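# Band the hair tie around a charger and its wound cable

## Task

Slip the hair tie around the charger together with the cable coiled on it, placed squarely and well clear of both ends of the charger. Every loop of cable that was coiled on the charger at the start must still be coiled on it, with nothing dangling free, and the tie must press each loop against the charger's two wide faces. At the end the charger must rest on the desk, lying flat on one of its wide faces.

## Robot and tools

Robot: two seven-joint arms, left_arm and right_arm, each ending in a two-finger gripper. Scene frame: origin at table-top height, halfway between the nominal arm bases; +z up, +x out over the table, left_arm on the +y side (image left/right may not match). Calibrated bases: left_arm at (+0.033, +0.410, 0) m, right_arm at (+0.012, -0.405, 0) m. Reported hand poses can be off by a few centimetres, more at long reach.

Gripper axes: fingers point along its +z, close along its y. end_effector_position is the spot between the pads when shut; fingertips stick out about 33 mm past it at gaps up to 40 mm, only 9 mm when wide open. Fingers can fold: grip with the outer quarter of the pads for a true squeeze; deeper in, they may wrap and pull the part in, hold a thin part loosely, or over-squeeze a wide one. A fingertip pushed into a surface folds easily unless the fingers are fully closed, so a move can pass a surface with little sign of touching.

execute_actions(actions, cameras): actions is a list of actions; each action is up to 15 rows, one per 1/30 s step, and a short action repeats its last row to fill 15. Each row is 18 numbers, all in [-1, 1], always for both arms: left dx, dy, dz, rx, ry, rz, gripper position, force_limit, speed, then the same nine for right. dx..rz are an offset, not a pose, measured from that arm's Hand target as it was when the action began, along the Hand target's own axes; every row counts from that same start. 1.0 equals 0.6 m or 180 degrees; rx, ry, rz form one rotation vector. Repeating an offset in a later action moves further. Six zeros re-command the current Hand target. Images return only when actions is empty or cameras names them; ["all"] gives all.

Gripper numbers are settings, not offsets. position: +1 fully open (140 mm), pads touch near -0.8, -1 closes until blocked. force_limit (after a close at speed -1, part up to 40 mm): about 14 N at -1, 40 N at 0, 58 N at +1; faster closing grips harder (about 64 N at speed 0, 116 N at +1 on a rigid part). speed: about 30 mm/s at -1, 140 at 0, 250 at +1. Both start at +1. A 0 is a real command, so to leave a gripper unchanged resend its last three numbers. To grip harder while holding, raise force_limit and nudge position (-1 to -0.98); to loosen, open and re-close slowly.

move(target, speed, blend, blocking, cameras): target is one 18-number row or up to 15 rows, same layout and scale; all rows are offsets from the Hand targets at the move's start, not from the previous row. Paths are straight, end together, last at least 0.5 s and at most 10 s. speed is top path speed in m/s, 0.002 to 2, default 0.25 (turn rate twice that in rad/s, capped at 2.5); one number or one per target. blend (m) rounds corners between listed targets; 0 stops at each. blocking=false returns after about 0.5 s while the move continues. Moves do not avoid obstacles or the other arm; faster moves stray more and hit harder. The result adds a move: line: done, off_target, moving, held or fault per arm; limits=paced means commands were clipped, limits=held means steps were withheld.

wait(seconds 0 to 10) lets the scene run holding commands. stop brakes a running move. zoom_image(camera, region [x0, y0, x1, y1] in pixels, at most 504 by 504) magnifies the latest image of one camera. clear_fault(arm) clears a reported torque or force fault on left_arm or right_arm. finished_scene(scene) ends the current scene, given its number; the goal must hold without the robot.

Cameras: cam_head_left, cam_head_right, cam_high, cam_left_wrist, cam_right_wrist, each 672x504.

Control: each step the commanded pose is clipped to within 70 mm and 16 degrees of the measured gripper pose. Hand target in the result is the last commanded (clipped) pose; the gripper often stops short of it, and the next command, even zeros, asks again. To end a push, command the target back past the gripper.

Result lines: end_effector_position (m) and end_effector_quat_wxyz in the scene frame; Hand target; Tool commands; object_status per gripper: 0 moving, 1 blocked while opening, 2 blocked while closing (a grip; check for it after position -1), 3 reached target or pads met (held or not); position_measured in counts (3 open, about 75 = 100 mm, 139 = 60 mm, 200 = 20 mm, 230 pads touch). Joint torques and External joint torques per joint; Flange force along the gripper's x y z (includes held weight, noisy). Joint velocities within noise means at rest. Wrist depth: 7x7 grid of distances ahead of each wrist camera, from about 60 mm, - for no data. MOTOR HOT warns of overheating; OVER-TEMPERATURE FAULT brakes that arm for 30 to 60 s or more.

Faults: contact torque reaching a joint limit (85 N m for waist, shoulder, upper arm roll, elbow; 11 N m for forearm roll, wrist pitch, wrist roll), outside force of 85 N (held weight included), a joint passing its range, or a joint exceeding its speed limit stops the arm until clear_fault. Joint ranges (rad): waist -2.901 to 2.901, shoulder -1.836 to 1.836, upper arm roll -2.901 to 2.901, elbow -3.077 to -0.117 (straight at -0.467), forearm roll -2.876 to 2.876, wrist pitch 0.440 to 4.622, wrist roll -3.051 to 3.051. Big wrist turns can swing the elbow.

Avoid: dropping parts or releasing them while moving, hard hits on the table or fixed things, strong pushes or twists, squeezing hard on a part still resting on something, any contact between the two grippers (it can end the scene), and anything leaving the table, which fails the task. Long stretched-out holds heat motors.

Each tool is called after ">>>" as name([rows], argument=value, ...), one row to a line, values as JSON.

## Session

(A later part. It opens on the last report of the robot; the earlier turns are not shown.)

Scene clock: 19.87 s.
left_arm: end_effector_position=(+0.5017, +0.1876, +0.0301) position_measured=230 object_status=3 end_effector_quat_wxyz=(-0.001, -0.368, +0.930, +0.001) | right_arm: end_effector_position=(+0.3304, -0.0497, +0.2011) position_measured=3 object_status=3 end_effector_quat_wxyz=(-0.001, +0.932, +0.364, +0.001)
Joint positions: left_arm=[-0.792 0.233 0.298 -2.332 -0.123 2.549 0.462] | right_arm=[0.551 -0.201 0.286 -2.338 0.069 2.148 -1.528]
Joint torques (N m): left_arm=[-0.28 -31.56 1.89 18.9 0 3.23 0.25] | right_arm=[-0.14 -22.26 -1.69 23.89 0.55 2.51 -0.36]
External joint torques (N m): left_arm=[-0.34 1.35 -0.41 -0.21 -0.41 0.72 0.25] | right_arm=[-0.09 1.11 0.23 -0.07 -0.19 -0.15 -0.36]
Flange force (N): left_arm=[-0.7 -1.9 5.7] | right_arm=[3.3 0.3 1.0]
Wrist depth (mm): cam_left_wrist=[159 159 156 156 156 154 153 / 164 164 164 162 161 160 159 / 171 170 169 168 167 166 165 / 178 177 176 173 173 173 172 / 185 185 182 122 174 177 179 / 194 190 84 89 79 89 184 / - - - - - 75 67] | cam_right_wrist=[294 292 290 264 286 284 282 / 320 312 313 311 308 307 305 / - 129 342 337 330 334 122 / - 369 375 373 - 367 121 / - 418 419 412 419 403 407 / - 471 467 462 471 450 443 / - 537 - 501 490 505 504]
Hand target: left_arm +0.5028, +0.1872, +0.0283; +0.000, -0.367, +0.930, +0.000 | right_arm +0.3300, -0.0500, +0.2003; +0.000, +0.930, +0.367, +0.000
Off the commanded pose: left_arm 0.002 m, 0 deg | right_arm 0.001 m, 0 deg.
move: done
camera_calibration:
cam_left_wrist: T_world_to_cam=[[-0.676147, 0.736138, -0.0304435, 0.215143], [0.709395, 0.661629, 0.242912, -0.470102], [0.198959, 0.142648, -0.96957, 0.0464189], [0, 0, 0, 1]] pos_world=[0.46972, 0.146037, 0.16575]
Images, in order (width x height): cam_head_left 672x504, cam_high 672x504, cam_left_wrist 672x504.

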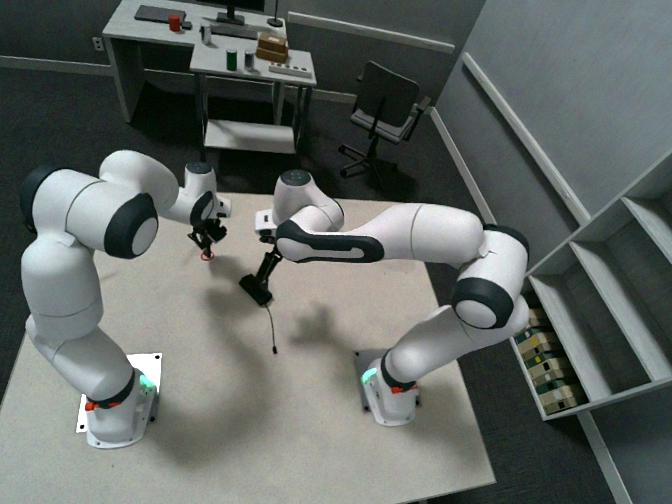

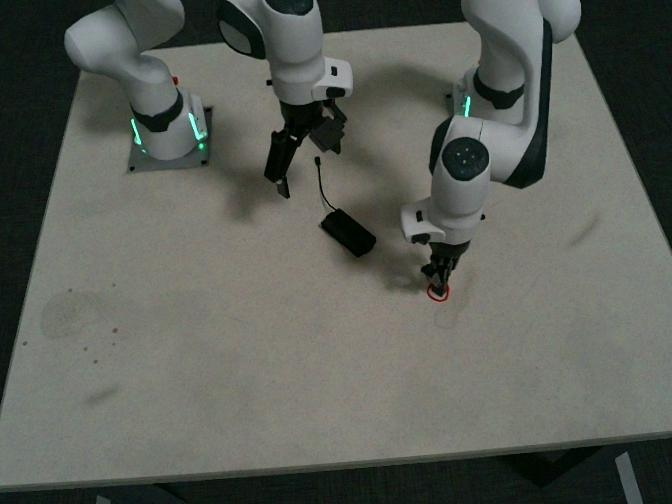

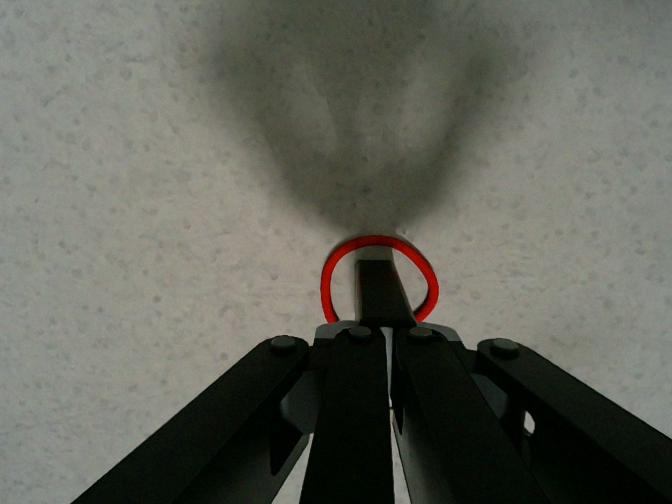

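>>> move([
  [0,0,-0.0037,0,0,0,-0.9,-1,-1, 0,0,0,0,0,0,1,1,0],
  [0,0,-0.0037,0,0,0,-0.33,0,-1, 0,0,0,0,0,0,1,1,0],
], speed=0.03, cameras=["cam_high","cam_left_wrist","cam_head_left"])

>>> zoom_image(camera="cam_high", region=[400, 230, 480, 320])

>>> zoom_image(camera="cam_left_wrist", region=[260, 190, 500, 370])

Scene clock: 22.57 s.
left_arm: end_effector_position=(+0.5042, +0.1862, +0.0324) position_measured=171 object_status=0 end_effector_quat_wxyz=(+0.001, -0.367, +0.930, -0.002) | right_arm: end_effector_position=(+0.3304, -0.0497, +0.2011) position_measured=3 object_status=3 end_effector_quat_wxyz=(-0.001, +0.932, +0.364, +0.001)
Joint positions: left_arm=[-0.792 0.23 0.298 -2.33 -0.123 2.551 0.463] | right_arm=[0.551 -0.201 0.286 -2.338 0.069 2.148 -1.528]
Joint torques (N m): left_arm=[-0.47 -32.71 2.36 17.62 0.47 2.24 0.08] | right_arm=[-0.14 -22.36 -1.62 23.97 0.56 2.49 -0.42]
External joint torques (N m): left_arm=[-0.43 0.35 0.18 -1.64 0.05 -0.29 0.08] | right_arm=[-0.26 1.12 0.13 -0.08 -0.19 -0.18 -0.42]
Flange force (N): left_arm=[2.0 4.4 0.0] | right_arm=[3.3 0.7 1.0]
Wrist depth (mm): cam_left_wrist=[- - 159 159 157 156 154 / - 167 166 164 163 161 - / 173 173 172 171 168 169 166 / - 182 179 176 175 175 174 / 189 186 183 182 179 180 180 / - 79 - 190 - 90 84 / - - - - - - 72] | cam_right_wrist=[294 293 290 265 286 284 283 / 319 312 314 313 309 306 305 / - 129 342 339 336 333 122 / - 370 374 373 370 365 121 / 433 420 416 414 406 405 408 / 461 471 464 460 455 453 445 / - 536 519 501 493 509 519]
Hand target: left_arm +0.5028, +0.1872, +0.0305; +0.000, -0.367, +0.930, +0.000 | right_arm +0.3300, -0.0500, +0.2003; +0.000, +0.930, +0.367, +0.000
Off the commanded pose: left_arm 0.003 m, 0 deg | right_arm 0.001 m, 0 deg.
move: done
camera_calibration:
cam_left_wrist: T_world_to_cam=[[-0.675645, 0.736297, -0.0370273, 0.217806], [0.708224, 0.662194, 0.244779, -0.471021], [0.20475, 0.13916, -0.968872, 0.0460157], [0, 0, 0, 1]] pos_world=[0.471326, 0.145134, 0.167944]
Images, in order (width x height): cam_head_left 672x504, cam_high 672x504, cam_left_wrist 672x504.

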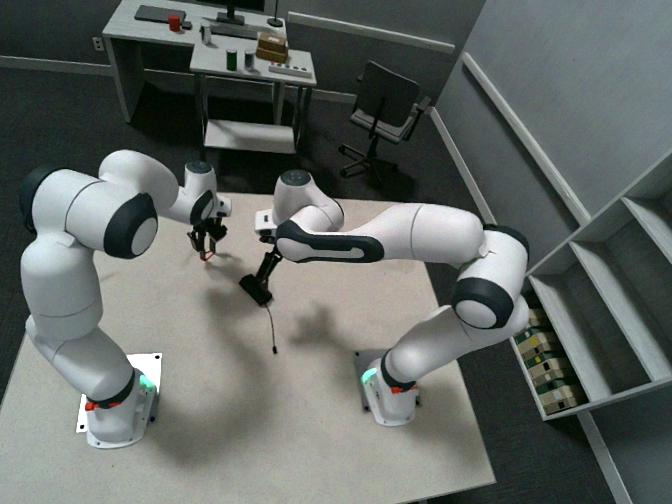

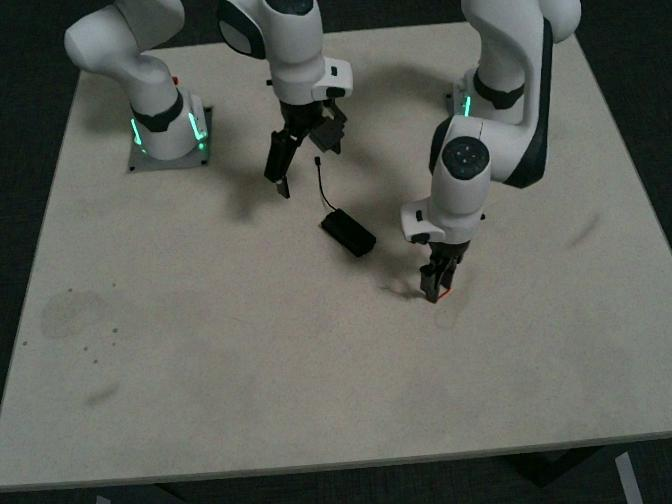

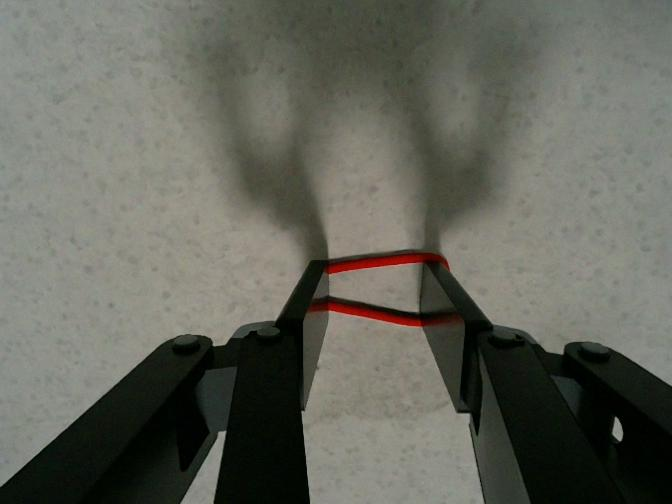

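Scaled by 5.600 from the camera's 672x504 image, which has a finer 960x720 frame.

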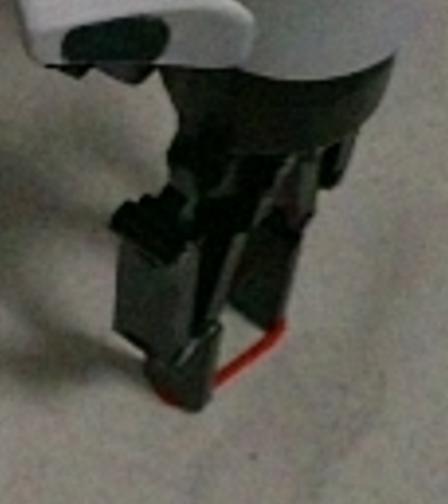

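Scaled by 2.100 from the camera's 672x504 image, which has a finer 960x720 frame.

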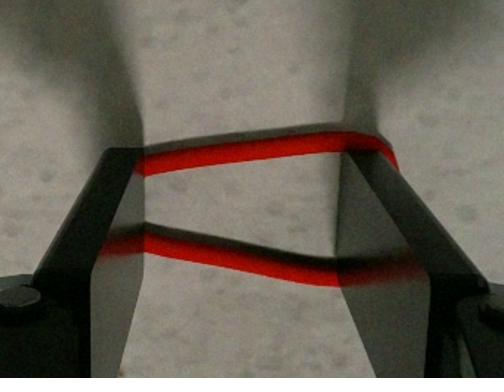

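>>> zoom_image(camera="cam_high", region=[415, 270, 465, 310])

>>> zoom_image(camera="cam_left_wrist", region=[290, 240, 370, 320])

Scaled by 10.080 from the camera's 672x504 image, which has a finer 960x720 frame.

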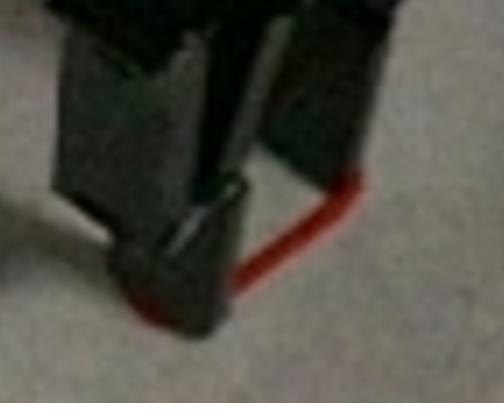

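Scaled by 6.300 from the camera's 672x504 image, which has a finer 960x720 frame.

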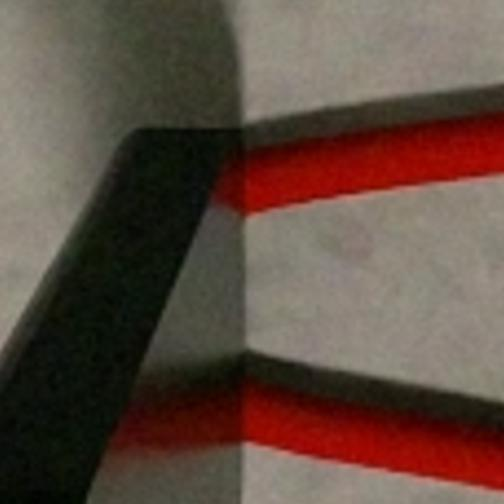

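>>> move([
  [0,0,-0.005,0,0,0,-0.33,0,-1, 0,0,0,0,0,0,1,1,0],
  [0,0,-0.0043,0,0,0,-0.8,0,-1, 0,0,0,0,0,0,1,1,0],
], speed=0.03, cameras=["cam_high","cam_left_wrist","cam_head_left"])

>>> zoom_image(camera="cam_high", region=[400, 230, 480, 320])

>>> zoom_image(camera="cam_left_wrist", region=[260, 190, 500, 370])

Scene clock: 25.30 s.
left_arm: end_effector_position=(+0.5042, +0.1861, +0.0341) position_measured=229 object_status=0 end_effector_quat_wxyz=(+0.001, -0.367, +0.930, -0.002) | right_arm: end_effector_position=(+0.3304, -0.0497, +0.2011) position_measured=3 object_status=3 end_effector_quat_wxyz=(-0.001, +0.932, +0.364, +0.001)
Joint positions: left_arm=[-0.792 0.226 0.298 -2.33 -0.121 2.548 0.463] | right_arm=[0.551 -0.201 0.286 -2.338 0.069 2.148 -1.528]
Joint torques (N m): left_arm=[-0.38 -34.35 2.76 18.81 0.76 2.32 -0.05] | right_arm=[-0.2 -22.4 -1.6 23.96 0.54 2.48 -0.47]
External joint torques (N m): left_arm=[-0.46 -1.38 0.5 -0.51 0.34 -0.21 -0.05] | right_arm=[-0.16 1.07 0.31 -0.08 -0.2 -0.19 -0.47]
Flange force (N): left_arm=[2.5 4.9 -4.6] | right_arm=[3.1 0.5 0.9]
Wrist depth (mm): cam_left_wrist=[163 - 160 159 156 157 156 / 169 168 167 166 165 163 162 / 176 179 173 172 170 170 168 / 183 182 181 178 176 175 175 / 191 190 187 122 179 183 182 / 200 196 84 75 79 89 188 / - - - - - 75 67] | cam_right_wrist=[294 292 290 264 286 284 283 / 319 312 314 311 309 307 305 / - 129 342 340 335 333 122 / - 372 375 372 366 365 121 / 431 421 414 425 409 403 406 / 463 472 461 461 456 451 440 / - 537 529 499 490 509 518]
Hand target: left_arm +0.5028, +0.1872, +0.0331; +0.000, -0.367, +0.930, +0.000 | right_arm +0.3300, -0.0500, +0.2003; +0.000, +0.930, +0.367, +0.000
Off the commanded pose: left_arm 0.002 m, 0 deg | right_arm 0.001 m, 0 deg.
move: done
camera_calibration:
cam_left_wrist: T_world_to_cam=[[-0.674839, 0.736992, -0.0378721, 0.217399], [0.708816, 0.661611, 0.244644, -0.471629], [0.205357, 0.138251, -0.968873, 0.0476093], [0, 0, 0, 1]] pos_world=[0.471231, 0.145232, 0.169742]
Images, in order (width x height): cam_head_left 672x504, cam_high 672x504, cam_left_wrist 672x504.

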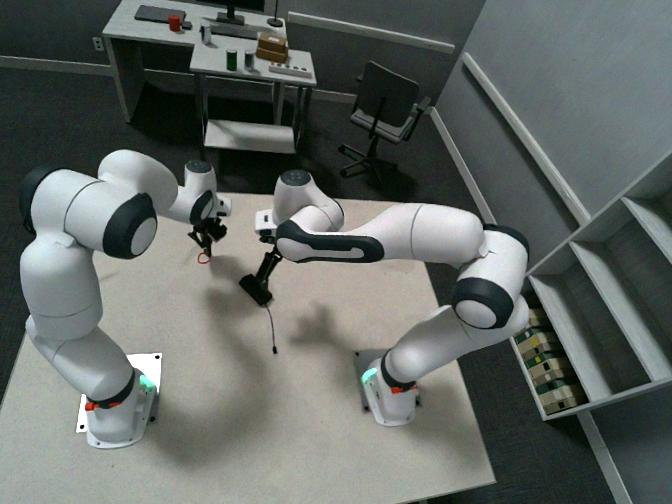

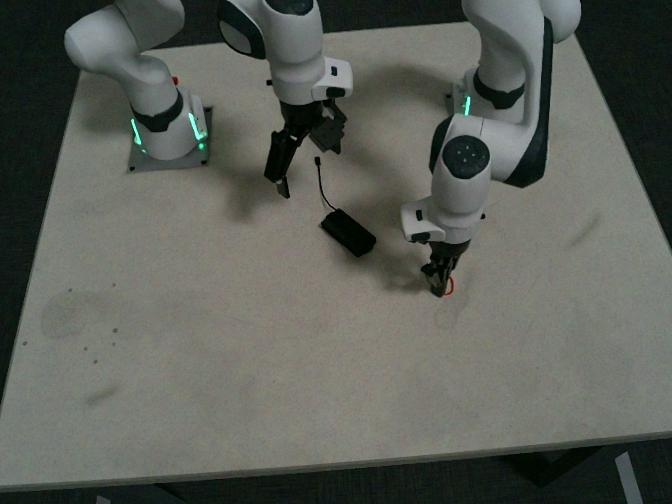

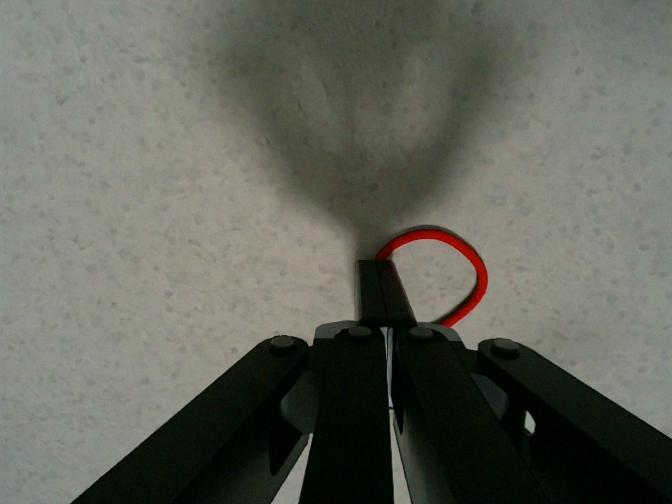

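Scaled by 5.600 from the camera's 672x504 image, which has a finer 960x720 frame.

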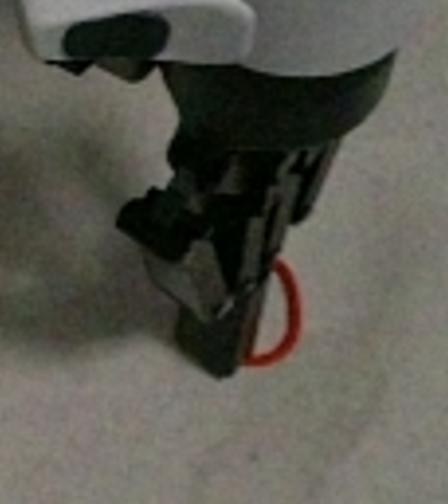

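Scaled by 2.100 from the camera's 672x504 image, which has a finer 960x720 frame.

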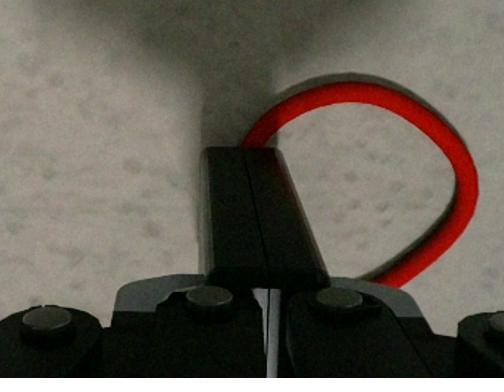

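>>> move(target=[0,0,-0.08,0,0,0,-0.8,0,-1, 0,0,0,0,0,0,1,1,0], speed=0.1, cameras=["cam_high","cam_left_wrist"])

Scene clock: 26.73 s.
left_arm: end_effector_position=(+0.5033, +0.1871, +0.0805) position_measured=229 object_status=3 end_effector_quat_wxyz=(+0.000, -0.366, +0.931, -0.001) | right_arm: end_effector_position=(+0.3304, -0.0497, +0.2011) position_measured=3 object_status=3 end_effector_quat_wxyz=(-0.001, +0.932, +0.364, +0.001)
Joint positions: left_arm=[-0.804 0.124 0.318 -2.316 -0.062 2.435 0.425] | right_arm=[0.551 -0.201 0.286 -2.338 0.069 2.148 -1.528]
Joint velocities: left_arm=[0.001 -0.001 0 -0.001 0.002 -0.003 -0.006] | right_arm=[within noise]
Joint torques (N m): left_arm=[-0.62 -33.03 1.57 20.8 0.92 2.25 -0.23] | right_arm=[-0.23 -22.36 -1.6 23.92 0.55 2.48 -0.43]
External joint torques (N m): left_arm=[-0.66 -1.9 0.25 -0.16 0.44 -0.3 -0.23] | right_arm=[-0.17 0.98 0.32 -0.05 -0.19 -0.18 -0.43]
Flange force (N): left_arm=[3.4 5.4 -5.3] | right_arm=[2.9 0.4 0.8]
Wrist depth (mm): cam_left_wrist=[208 206 204 199 201 200 199 / 214 213 213 - 208 207 207 / 224 222 220 220 218 216 214 / - 229 230 226 223 225 222 / 245 241 237 111 227 233 231 / 253 - 84 75 79 89 237 / - - - - - 75 67] | cam_right_wrist=[295 293 291 264 285 285 283 / 319 312 313 312 310 306 305 / - 129 341 339 336 333 122 / - 364 375 371 369 366 121 / 433 423 416 405 376 383 406 / 464 471 463 469 - 451 447 / - 534 533 501 494 512 504]
Hand target: left_arm +0.5028, +0.1872, +0.0811; +0.000, -0.367, +0.930, +0.000 | right_arm +0.3300, -0.0500, +0.2003; +0.000, +0.930, +0.367, +0.000
Off the commanded pose: left_arm 0.001 m, 0 deg | right_arm 0.001 m, 0 deg.
move: done
camera_calibration:
cam_left_wrist: T_world_to_cam=[[-0.672928, 0.738868, -0.0352369, 0.216354], [0.711197, 0.659355, 0.243824, -0.48377], [0.203387, 0.139016, -0.969179, 0.0934458], [0, 0, 0, 1]] pos_world=[0.47064, 0.146128, 0.216144]
Images, in order (width x height): cam_high 672x504, cam_left_wrist 672x504.

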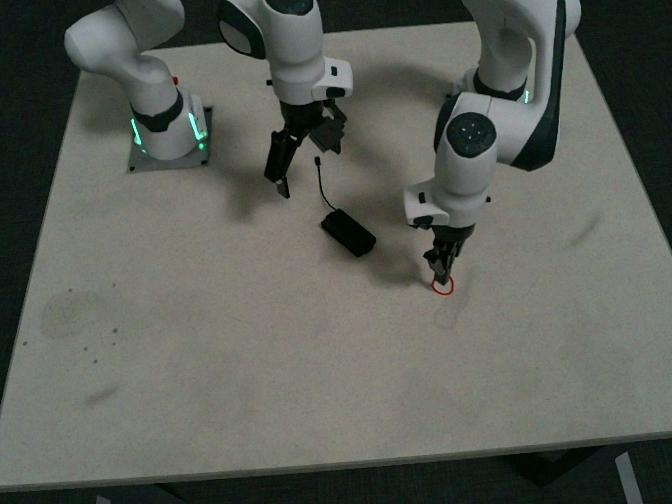

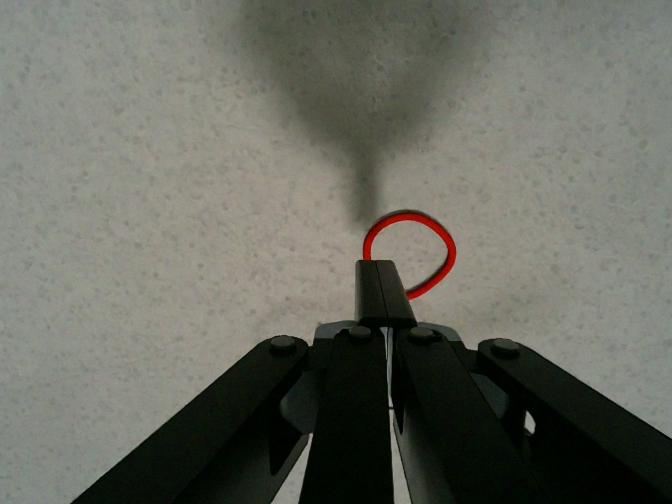

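>>> move([
  [-0.0002,0.0331,0.05,0,0,0,-0.8,0,-1, 0,0,0,0,0,0,1,1,0],
  [-0.0002,0.0331,0.081,0,0,0,-0.8,0,-1, 0,0,0,0,0,0,1,1,0],
], speed=0.06, cameras=["cam_high","cam_left_wrist","cam_head_left"])

>>> zoom_image(camera="cam_high", region=[400, 230, 480, 320])

>>> zoom_image(camera="cam_left_wrist", region=[260, 190, 500, 370])

Scene clock: 29.23 s.
left_arm: end_effector_position=(+0.4885, +0.2020, +0.0327) position_measured=229 object_status=3 end_effector_quat_wxyz=(-0.001, -0.368, +0.930, +0.001) | right_arm: end_effector_position=(+0.3304, -0.0497, +0.2011) position_measured=3 object_status=3 end_effector_quat_wxyz=(-0.001, +0.932, +0.364, +0.001)
Joint positions: left_arm=[-0.789 0.183 0.309 -2.395 -0.101 2.566 0.46] | right_arm=[0.551 -0.201 0.286 -2.338 0.069 2.148 -1.528]
Joint velocities: left_arm=[0 0 0 -0.001 -0.001 0.003 0.005] | right_arm=[within noise]
Joint torques (N m): left_arm=[0 -32.3 1.69 18.96 0.13 2.6 0.16] | right_arm=[-0.19 -22.36 -1.7 23.91 0.55 2.48 -0.43]
External joint torques (N m): left_arm=[-0.01 -1.16 -0.11 0.05 -0.27 0.1 0.16] | right_arm=[-0.2 1.13 0.16 -0.17 -0.19 -0.2 -0.43]
Flange force (N): left_arm=[0.6 2.2 -1.9] | right_arm=[3.0 0.6 1.1]
Wrist depth (mm): cam_left_wrist=[162 160 159 157 157 156 155 / 167 166 165 165 162 161 161 / 172 173 172 171 170 169 167 / 182 179 179 173 175 176 174 / 188 187 183 122 178 181 181 / 197 194 84 75 79 89 187 / - - - - - 75 67] | cam_right_wrist=[295 293 291 264 286 278 283 / 319 312 312 311 309 309 305 / - 129 341 338 336 333 122 / - 372 376 373 369 365 121 / 432 419 415 409 408 394 407 / 465 476 465 463 455 451 442 / - 537 552 502 488 511 505]
Hand target: left_arm +0.4893, +0.2018, +0.0324; +0.000, -0.367, +0.930, +0.000 | right_arm +0.3300, -0.0500, +0.2003; +0.000, +0.930, +0.367, +0.000
Off the commanded pose: left_arm 0.001 m, 0 deg | right_arm 0.001 m, 0 deg.
move: done
camera_calibration:
cam_left_wrist: T_world_to_cam=[[-0.676963, 0.735387, -0.0304393, 0.196255], [0.708395, 0.662223, 0.244208, -0.470663], [0.199745, 0.143756, -0.969245, 0.0488438], [0, 0, 0, 1]] pos_world=[0.456516, 0.160339, 0.168255]
Images, in order (width x height): cam_head_left 672x504, cam_high 672x504, cam_left_wrist 672x504.

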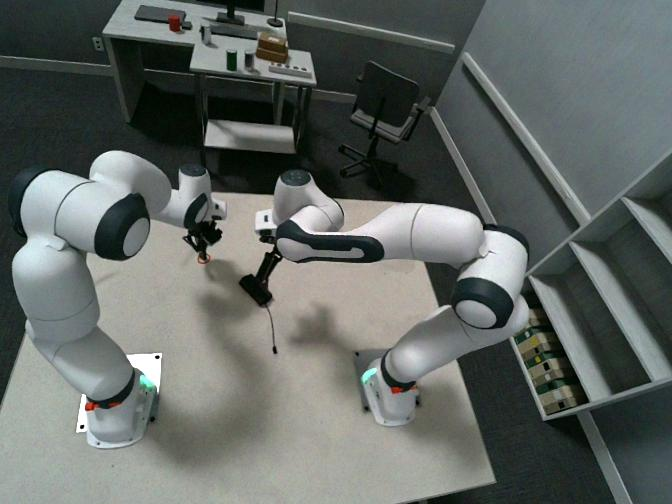

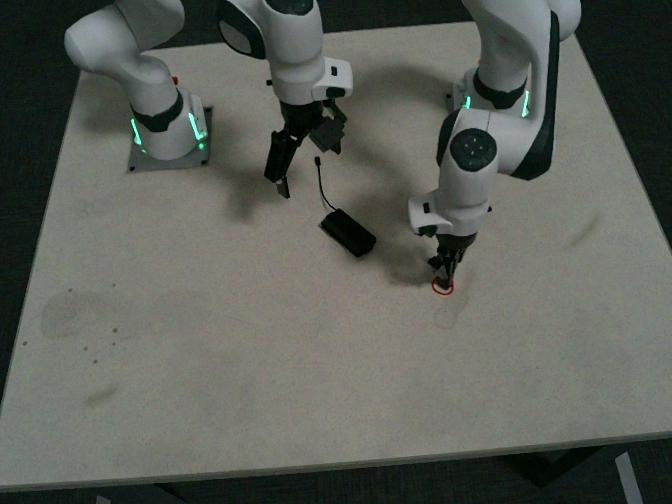

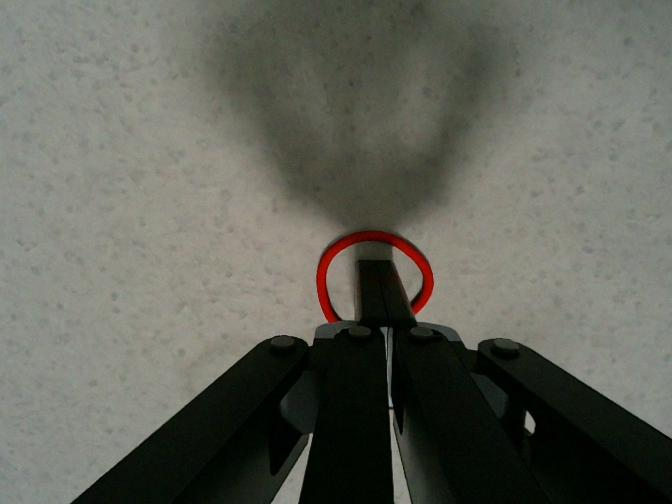

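Scaled by 5.600 from the camera's 672x504 image, which has a finer 960x720 frame.

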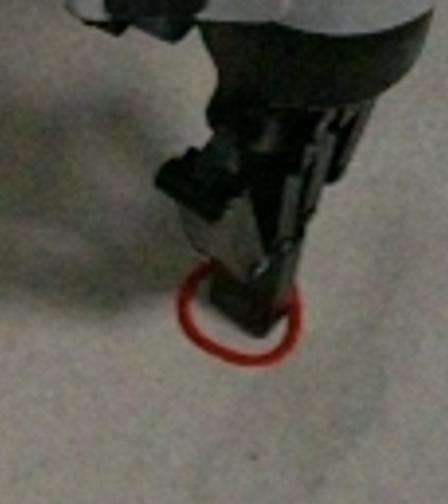

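Scaled by 2.100 from the camera's 672x504 image, which has a finer 960x720 frame.

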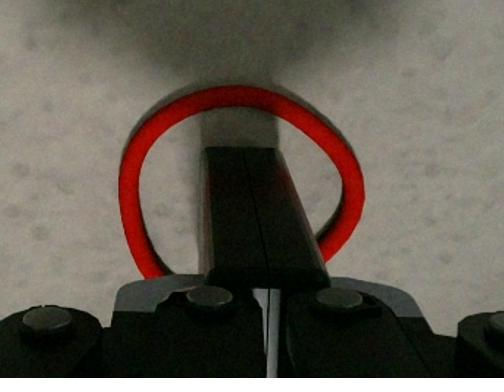

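>>> move([
  [0,0,0.002,0,0,0,-0.8,0,-1, 0,0,0,0,0,0,1,1,0],
  [0,0,0.0008,0,0,0,-0.55,0,-1, 0,0,0,0,0,0,1,1,0],
  [0,0,-0.0008,0,0,0,-0.55,0,-1, 0,0,0,0,0,0,1,1,0],
], speed=0.03, cameras=["cam_high","cam_left_wrist","cam_head_left"])

>>> zoom_image(camera="cam_high", region=[400, 230, 480, 320])

>>> zoom_image(camera="cam_left_wrist", region=[260, 190, 500, 370])

Scene clock: 32.87 s.
left_arm: end_effector_position=(+0.4890, +0.2018, +0.0321) position_measured=199 object_status=3 end_effector_quat_wxyz=(+0.000, -0.368, +0.930, +0.000) | right_arm: end_effector_position=(+0.3304, -0.0497, +0.2011) position_measured=3 object_status=3 end_effector_quat_wxyz=(-0.001, +0.932, +0.364, +0.001)
Joint positions: left_arm=[-0.789 0.185 0.309 -2.395 -0.103 2.569 0.463] | right_arm=[0.551 -0.201 0.286 -2.338 0.069 2.148 -1.528]
Joint torques (N m): left_arm=[-0.42 -33.61 2.2 18.85 0.47 2.44 0.07] | right_arm=[-0.17 -22.39 -1.59 23.89 0.54 2.48 -0.38]
External joint torques (N m): left_arm=[-0.33 -2.51 0.49 0.02 0.06 -0.05 0.07] | right_arm=[-0.16 0.96 0.29 -0.11 -0.2 -0.19 -0.38]
Flange force (N): left_arm=[2.4 5.7 -6.6] | right_arm=[2.7 0.4 0.8]
Wrist depth (mm): cam_left_wrist=[160 159 159 158 156 156 155 / 167 165 165 164 163 161 162 / 174 - 171 170 168 168 166 / 181 180 178 175 174 175 174 / 186 186 183 182 159 180 179 / - 74 76 188 188 86 79 / - - 72 67 - - 72] | cam_right_wrist=[294 293 290 264 286 285 279 / 319 311 310 313 309 305 300 / - 129 348 339 335 334 122 / - 361 375 371 368 365 121 / 433 421 418 405 409 406 406 / 464 470 464 462 454 439 443 / - 536 530 523 494 512 501]
Hand target: left_arm +0.4893, +0.2018, +0.0329; +0.000, -0.367, +0.930, +0.000 | right_arm +0.3300, -0.0500, +0.2003; +0.000, +0.930, +0.367, +0.000
Off the commanded pose: left_arm 0.001 m, 0 deg | right_arm 0.001 m, 0 deg.
move: done
camera_calibration:
cam_left_wrist: T_world_to_cam=[[-0.676071, 0.736143, -0.0319761, 0.19618], [0.708877, 0.661645, 0.244377, -0.47075], [0.201053, 0.142549, -0.969153, 0.0478141], [0, 0, 0, 1]] pos_world=[0.456722, 0.160237, 0.167653]
Images, in order (width x height): cam_head_left 672x504, cam_high 672x504, cam_left_wrist 672x504.

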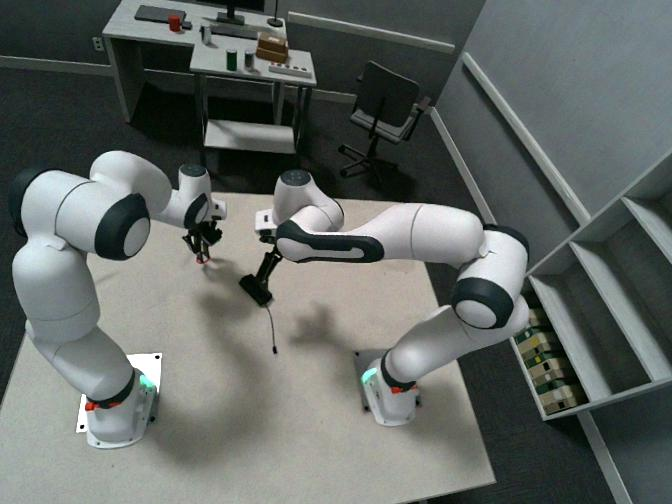

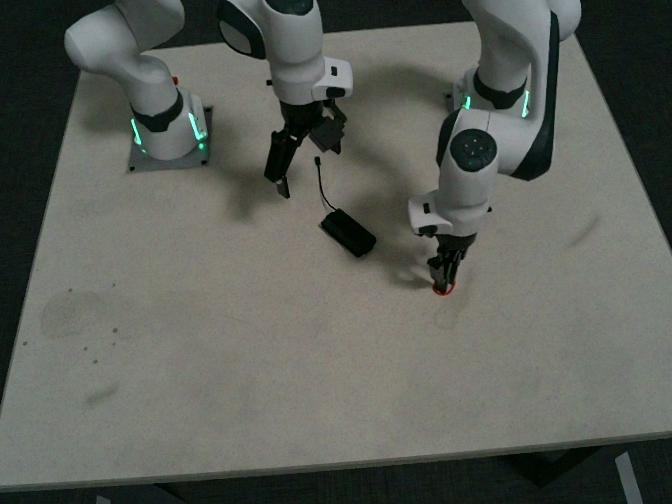

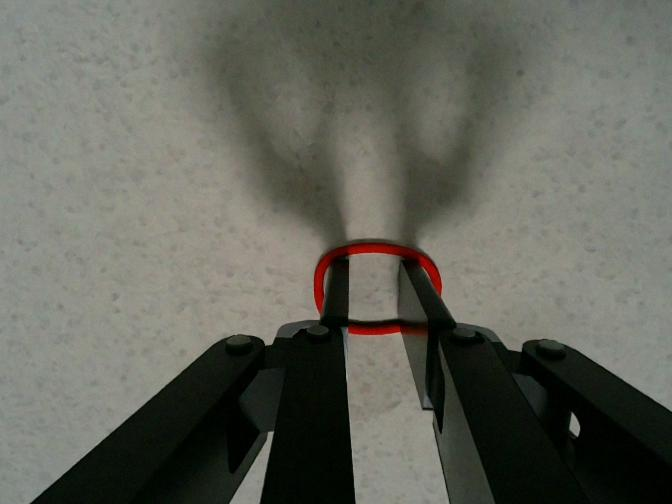

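Scaled by 5.600 from the camera's 672x504 image, which has a finer 960x720 frame.

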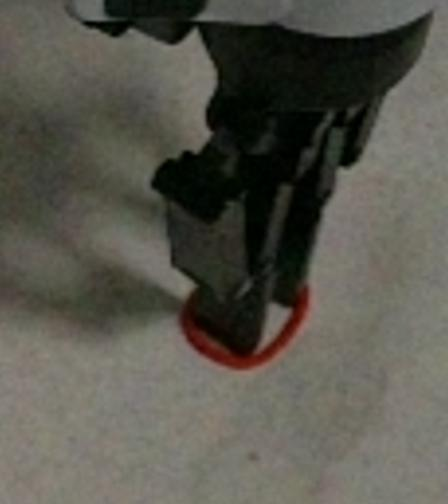

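Scaled by 2.100 from the camera's 672x504 image, which has a finer 960x720 frame.

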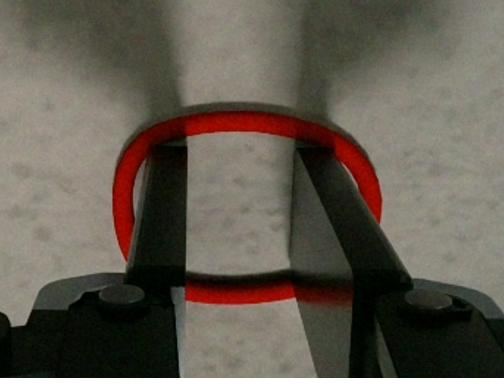

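>>> move([
  [0,0,0,0,0,0,-0.40,0,-1, 0,0,0,0,0,0,1,1,0],
], speed=0.03, cameras=["cam_high","cam_left_wrist","cam_head_left"])

>>> zoom_image(camera="cam_high", region=[400, 230, 480, 320])

>>> zoom_image(camera="cam_left_wrist", region=[260, 190, 500, 370])

Scene clock: 33.67 s.
left_arm: end_effector_position=(+0.4896, +0.2013, +0.0332) position_measured=179 object_status=0 end_effector_quat_wxyz=(+0.000, -0.368, +0.930, -0.001) | right_arm: end_effector_position=(+0.3304, -0.0497, +0.2011) position_measured=3 object_status=3 end_effector_quat_wxyz=(-0.001, +0.932, +0.364, +0.001)
Joint positions: left_arm=[-0.789 0.183 0.309 -2.395 -0.103 2.569 0.463] | right_arm=[0.551 -0.201 0.286 -2.338 0.069 2.148 -1.528]
Joint torques (N m): left_arm=[-0.49 -32.23 2.01 18.29 0.46 2.19 0.13] | right_arm=[-0.2 -22.26 -1.64 23.87 0.53 2.49 -0.44]
External joint torques (N m): left_arm=[-0.5 -1.05 0.22 -0.69 0.05 -0.33 0.13] | right_arm=[-0.17 1.22 0.27 -0.2 -0.21 -0.18 -0.44]
Flange force (N): left_arm=[2.1 4.3 -3.5] | right_arm=[3.2 0.5 1.3]
Wrist depth (mm): cam_left_wrist=[161 160 160 159 158 156 155 / 168 167 166 165 163 162 161 / 175 172 173 172 170 170 169 / 183 182 179 178 176 175 175 / 190 187 184 183 139 181 181 / - 76 96 192 193 90 84 / - 72 - 203 201 - 73] | cam_right_wrist=[295 292 290 264 281 285 280 / 319 311 313 313 317 307 309 / - 129 342 340 336 334 122 / - 372 375 371 369 366 121 / - 420 415 417 406 404 406 / 465 471 464 461 445 450 443 / - 536 534 503 492 511 503]
Hand target: left_arm +0.4893, +0.2018, +0.0329; +0.000, -0.367, +0.930, +0.000 | right_arm +0.3300, -0.0500, +0.2003; +0.000, +0.930, +0.367, +0.000
Off the commanded pose: left_arm 0.001 m, 0 deg | right_arm 0.001 m, 0 deg.
move: done
camera_calibration:
cam_left_wrist: T_world_to_cam=[[-0.675956, 0.736138, -0.03442, 0.197073], [0.708477, 0.661993, 0.244594, -0.471037], [0.202841, 0.140949, -0.969014, 0.0483506], [0, 0, 0, 1]] pos_world=[0.457123, 0.159935, 0.168849]
Images, in order (width x height): cam_head_left 672x504, cam_high 672x504, cam_left_wrist 672x504.

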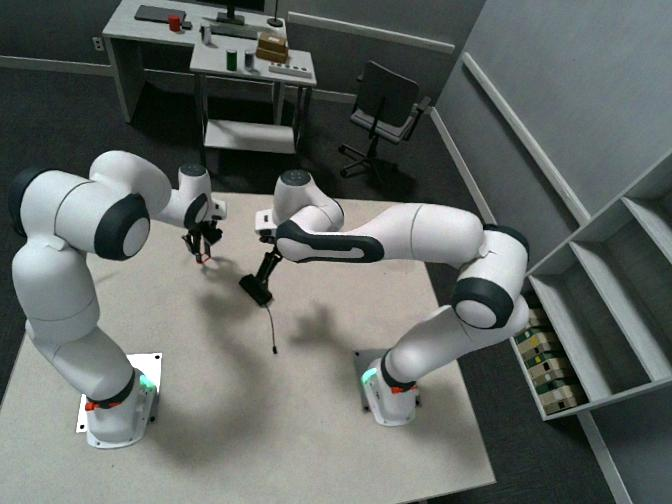

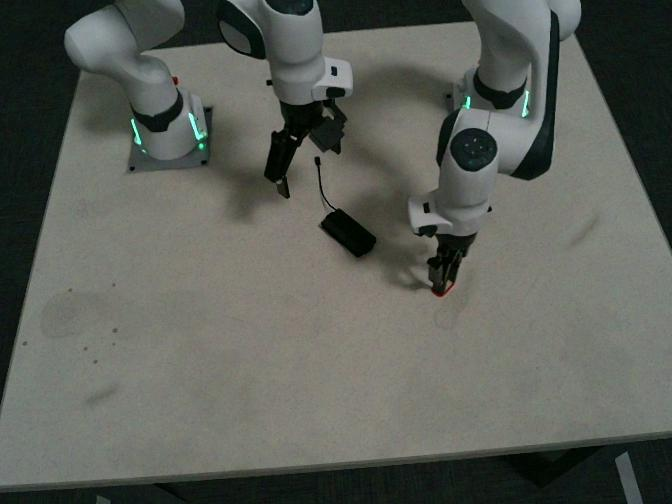

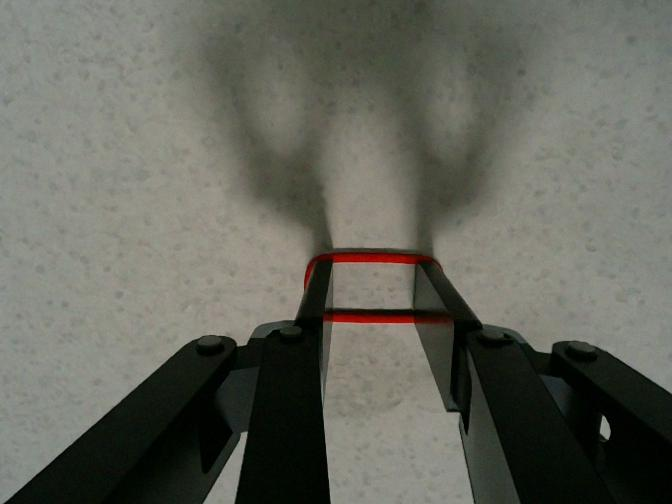

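Scaled by 5.600 from the camera's 672x504 image, which has a finer 960x720 frame.

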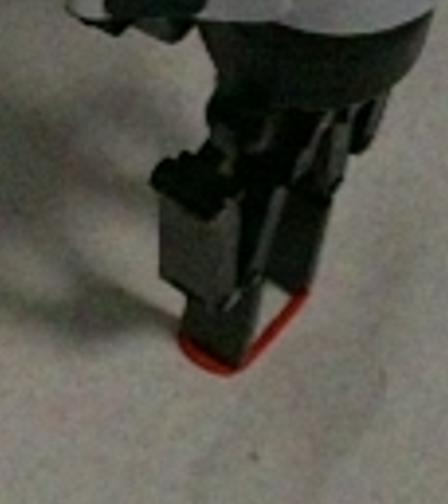

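Scaled by 2.100 from the camera's 672x504 image, which has a finer 960x720 frame.

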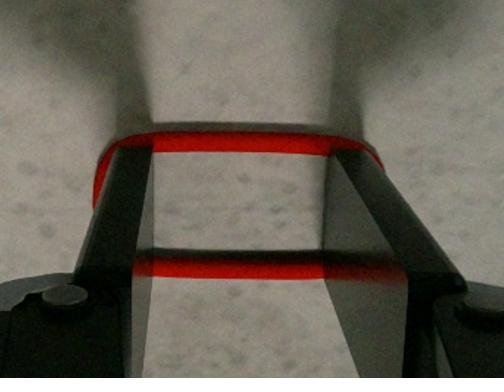

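>>> move([
  [0,0,0,0,0,0,-0.18,0,-1, 0,0,0,0,0,0,1,1,0],
], speed=0.03, cameras=["cam_high","cam_left_wrist","cam_head_left"])

>>> zoom_image(camera="cam_high", region=[400, 230, 480, 320])

>>> zoom_image(camera="cam_left_wrist", region=[260, 190, 500, 370])

Scene clock: 34.67 s.
left_arm: end_effector_position=(+0.4897, +0.2012, +0.0333) position_measured=151 object_status=0 end_effector_quat_wxyz=(+0.000, -0.368, +0.930, -0.001) | right_arm: end_effector_position=(+0.3304, -0.0497, +0.2011) position_measured=3 object_status=3 end_effector_quat_wxyz=(-0.001, +0.932, +0.364, +0.001)
Joint positions: left_arm=[-0.789 0.183 0.309 -2.395 -0.103 2.569 0.463] | right_arm=[0.551 -0.201 0.286 -2.338 0.069 2.148 -1.528]
Joint torques (N m): left_arm=[-0.39 -32.86 2.08 18.96 0.44 2.45 0.13] | right_arm=[-0.18 -22.4 -1.66 23.96 0.54 2.48 -0.36]
External joint torques (N m): left_arm=[-0.39 -1.66 0.29 -0.06 0.04 -0.08 0.13] | right_arm=[-0.24 0.99 0.14 -0.04 -0.2 -0.19 -0.36]
Flange force (N): left_arm=[1.7 3.9 -4.4] | right_arm=[3.1 0.6 0.7]
Wrist depth (mm): cam_left_wrist=[161 161 160 159 158 157 155 / 168 167 166 165 163 161 161 / 175 174 172 171 170 168 167 / 183 181 178 177 176 175 175 / 190 187 181 184 183 179 180 / - 84 - 196 193 90 89 / - - - 202 202 - 75] | cam_right_wrist=[295 291 290 264 286 283 283 / 318 311 313 311 309 307 297 / - 129 341 338 336 334 122 / - 372 377 372 369 366 121 / 431 411 414 411 407 404 - / 463 497 470 471 454 448 455 / - 539 531 500 495 510 493]
Hand target: left_arm +0.4893, +0.2018, +0.0329; +0.000, -0.367, +0.930, +0.000 | right_arm +0.3300, -0.0500, +0.2003; +0.000, +0.930, +0.367, +0.000
Off the commanded pose: left_arm 0.001 m, 0 deg | right_arm 0.001 m, 0 deg.
move: done
camera_calibration:
cam_left_wrist: T_world_to_cam=[[-0.67594, 0.73615, -0.0344881, 0.197075], [0.708459, 0.661977, 0.244686, -0.471042], [0.202956, 0.140959, -0.968989, 0.0482925], [0, 0, 0, 1]] pos_world=[0.457124, 0.159935, 0.168849]
Images, in order (width x height): cam_head_left 672x504, cam_high 672x504, cam_left_wrist 672x504.

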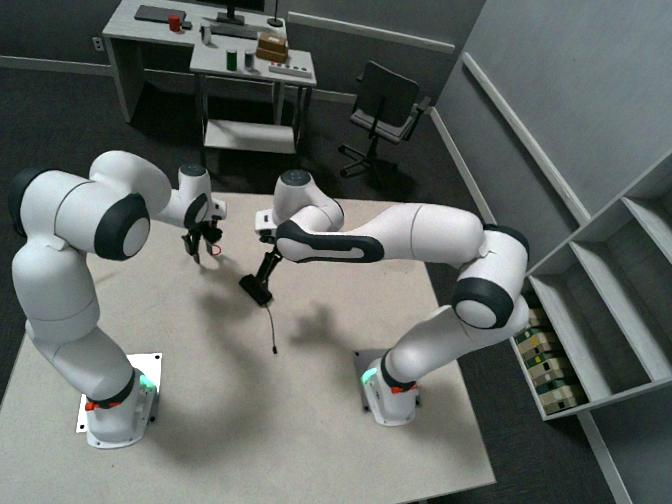

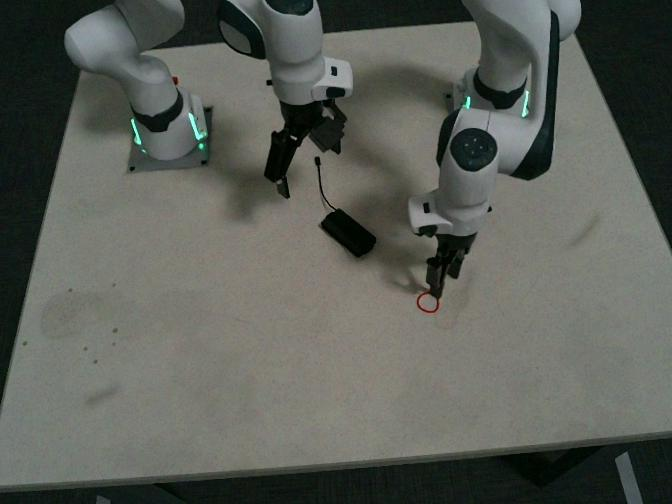

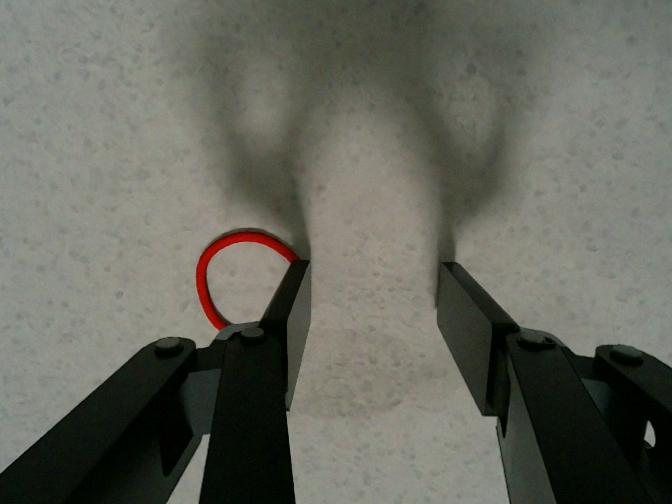

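Scaled by 5.600 from the camera's 672x504 image, which has a finer 960x720 frame.

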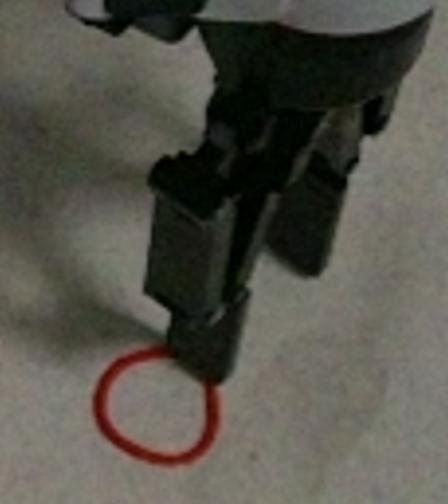

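Scaled by 2.100 from the camera's 672x504 image, which has a finer 960x720 frame.

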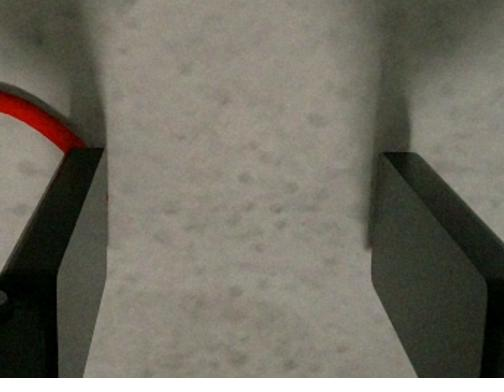

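>>> move([
  [0,0,-0.045,0,0,0,-0.18,0,-1, 0,0,0,0,0,0,1,1,0],
  [-0.0238,-0.0615,-0.045,0,0,0.2389,-0.55,0,-1, 0,0,0,0,0,0,1,1,0],
], speed=0.1, cameras=["cam_high","cam_left_wrist"])

>>> zoom_image(camera="cam_left_wrist", region=[230, 170, 500, 370])

Scene clock: 42.80 s.
left_arm: end_effector_position=(+0.5251, +0.1840, +0.0603) position_measured=199 object_status=0 end_effector_quat_wxyz=(+0.001, -0.002, +1.000, -0.001) | right_arm: end_effector_position=(+0.3304, -0.0497, +0.2011) position_measured=3 object_status=3 end_effector_quat_wxyz=(-0.001, +0.932, +0.364, +0.001)
Joint positions: left_arm=[-0.63 0.212 0.156 -2.251 -0.054 2.463 1.174] | right_arm=[0.551 -0.201 0.286 -2.338 0.069 2.148 -1.528]
Joint torques (N m): left_arm=[-0.37 -36.05 1.54 20.85 0.55 2.2 0.18] | right_arm=[-0.16 -22.35 -1.64 23.9 0.55 2.48 -0.41]
External joint torques (N m): left_arm=[-0.35 -1.31 0.36 0.46 0.06 -0.24 0.18] | right_arm=[-0.13 0.95 0.26 -0.04 -0.19 -0.18 -0.41]
Flange force (N): left_arm=[1.2 0.7 -3.4] | right_arm=[2.9 0.4 0.7]
Wrist depth (mm): cam_left_wrist=[187 185 185 183 182 181 180 / 195 193 192 191 189 - 186 / 202 202 199 197 196 196 194 / 211 207 207 206 204 203 204 / - 220 213 210 159 211 211 / 230 74 76 74 - 86 79 / - - 72 67 - - 72] | cam_right_wrist=[295 292 290 264 286 283 282 / 319 312 313 311 308 306 305 / - 129 343 336 341 328 122 / - 139 387 370 369 367 121 / 432 420 416 - 404 404 400 / - 469 467 474 454 450 459 / - 546 528 502 493 511 500]
Hand target: left_arm +0.5249, +0.1846, +0.0599; +0.000, +0.000, +1.000, +0.000 | right_arm +0.3300, -0.0500, +0.2003; +0.000, +0.930, +0.367, +0.000
Off the commanded pose: left_arm 0.001 m, 0 deg | right_arm 0.001 m, 0 deg.
move: done
camera_calibration:
cam_left_wrist: T_world_to_cam=[[0.00551117, 0.999375, -0.034925, -0.171654], [0.969049, 0.00328253, 0.246845, -0.507193], [0.246805, -0.0352045, -0.968425, 0.0790495], [0, 0, 0, 1]] pos_world=[0.472932, 0.175994, 0.195757]
Images, in order (width x height): cam_high 672x504, cam_left_wrist 672x504.

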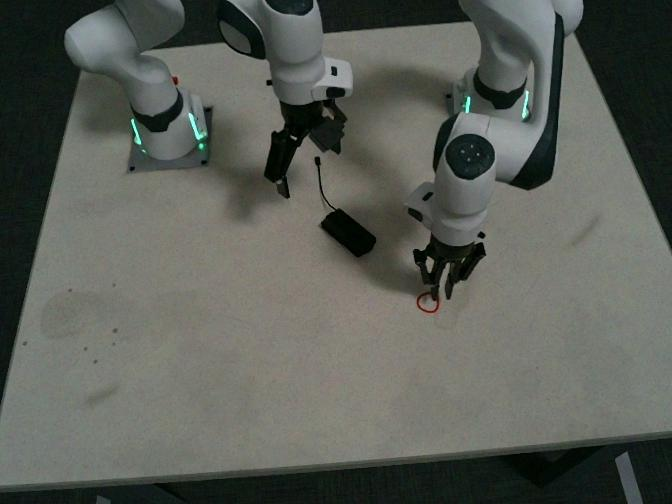

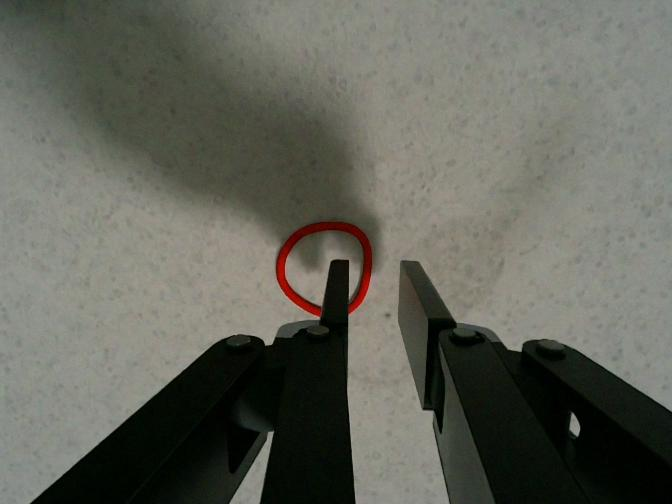

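Scaled by 1.867 from the camera's 672x504 image, which has a finer 960x720 frame.

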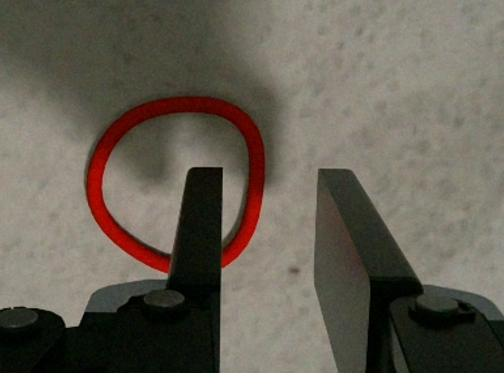

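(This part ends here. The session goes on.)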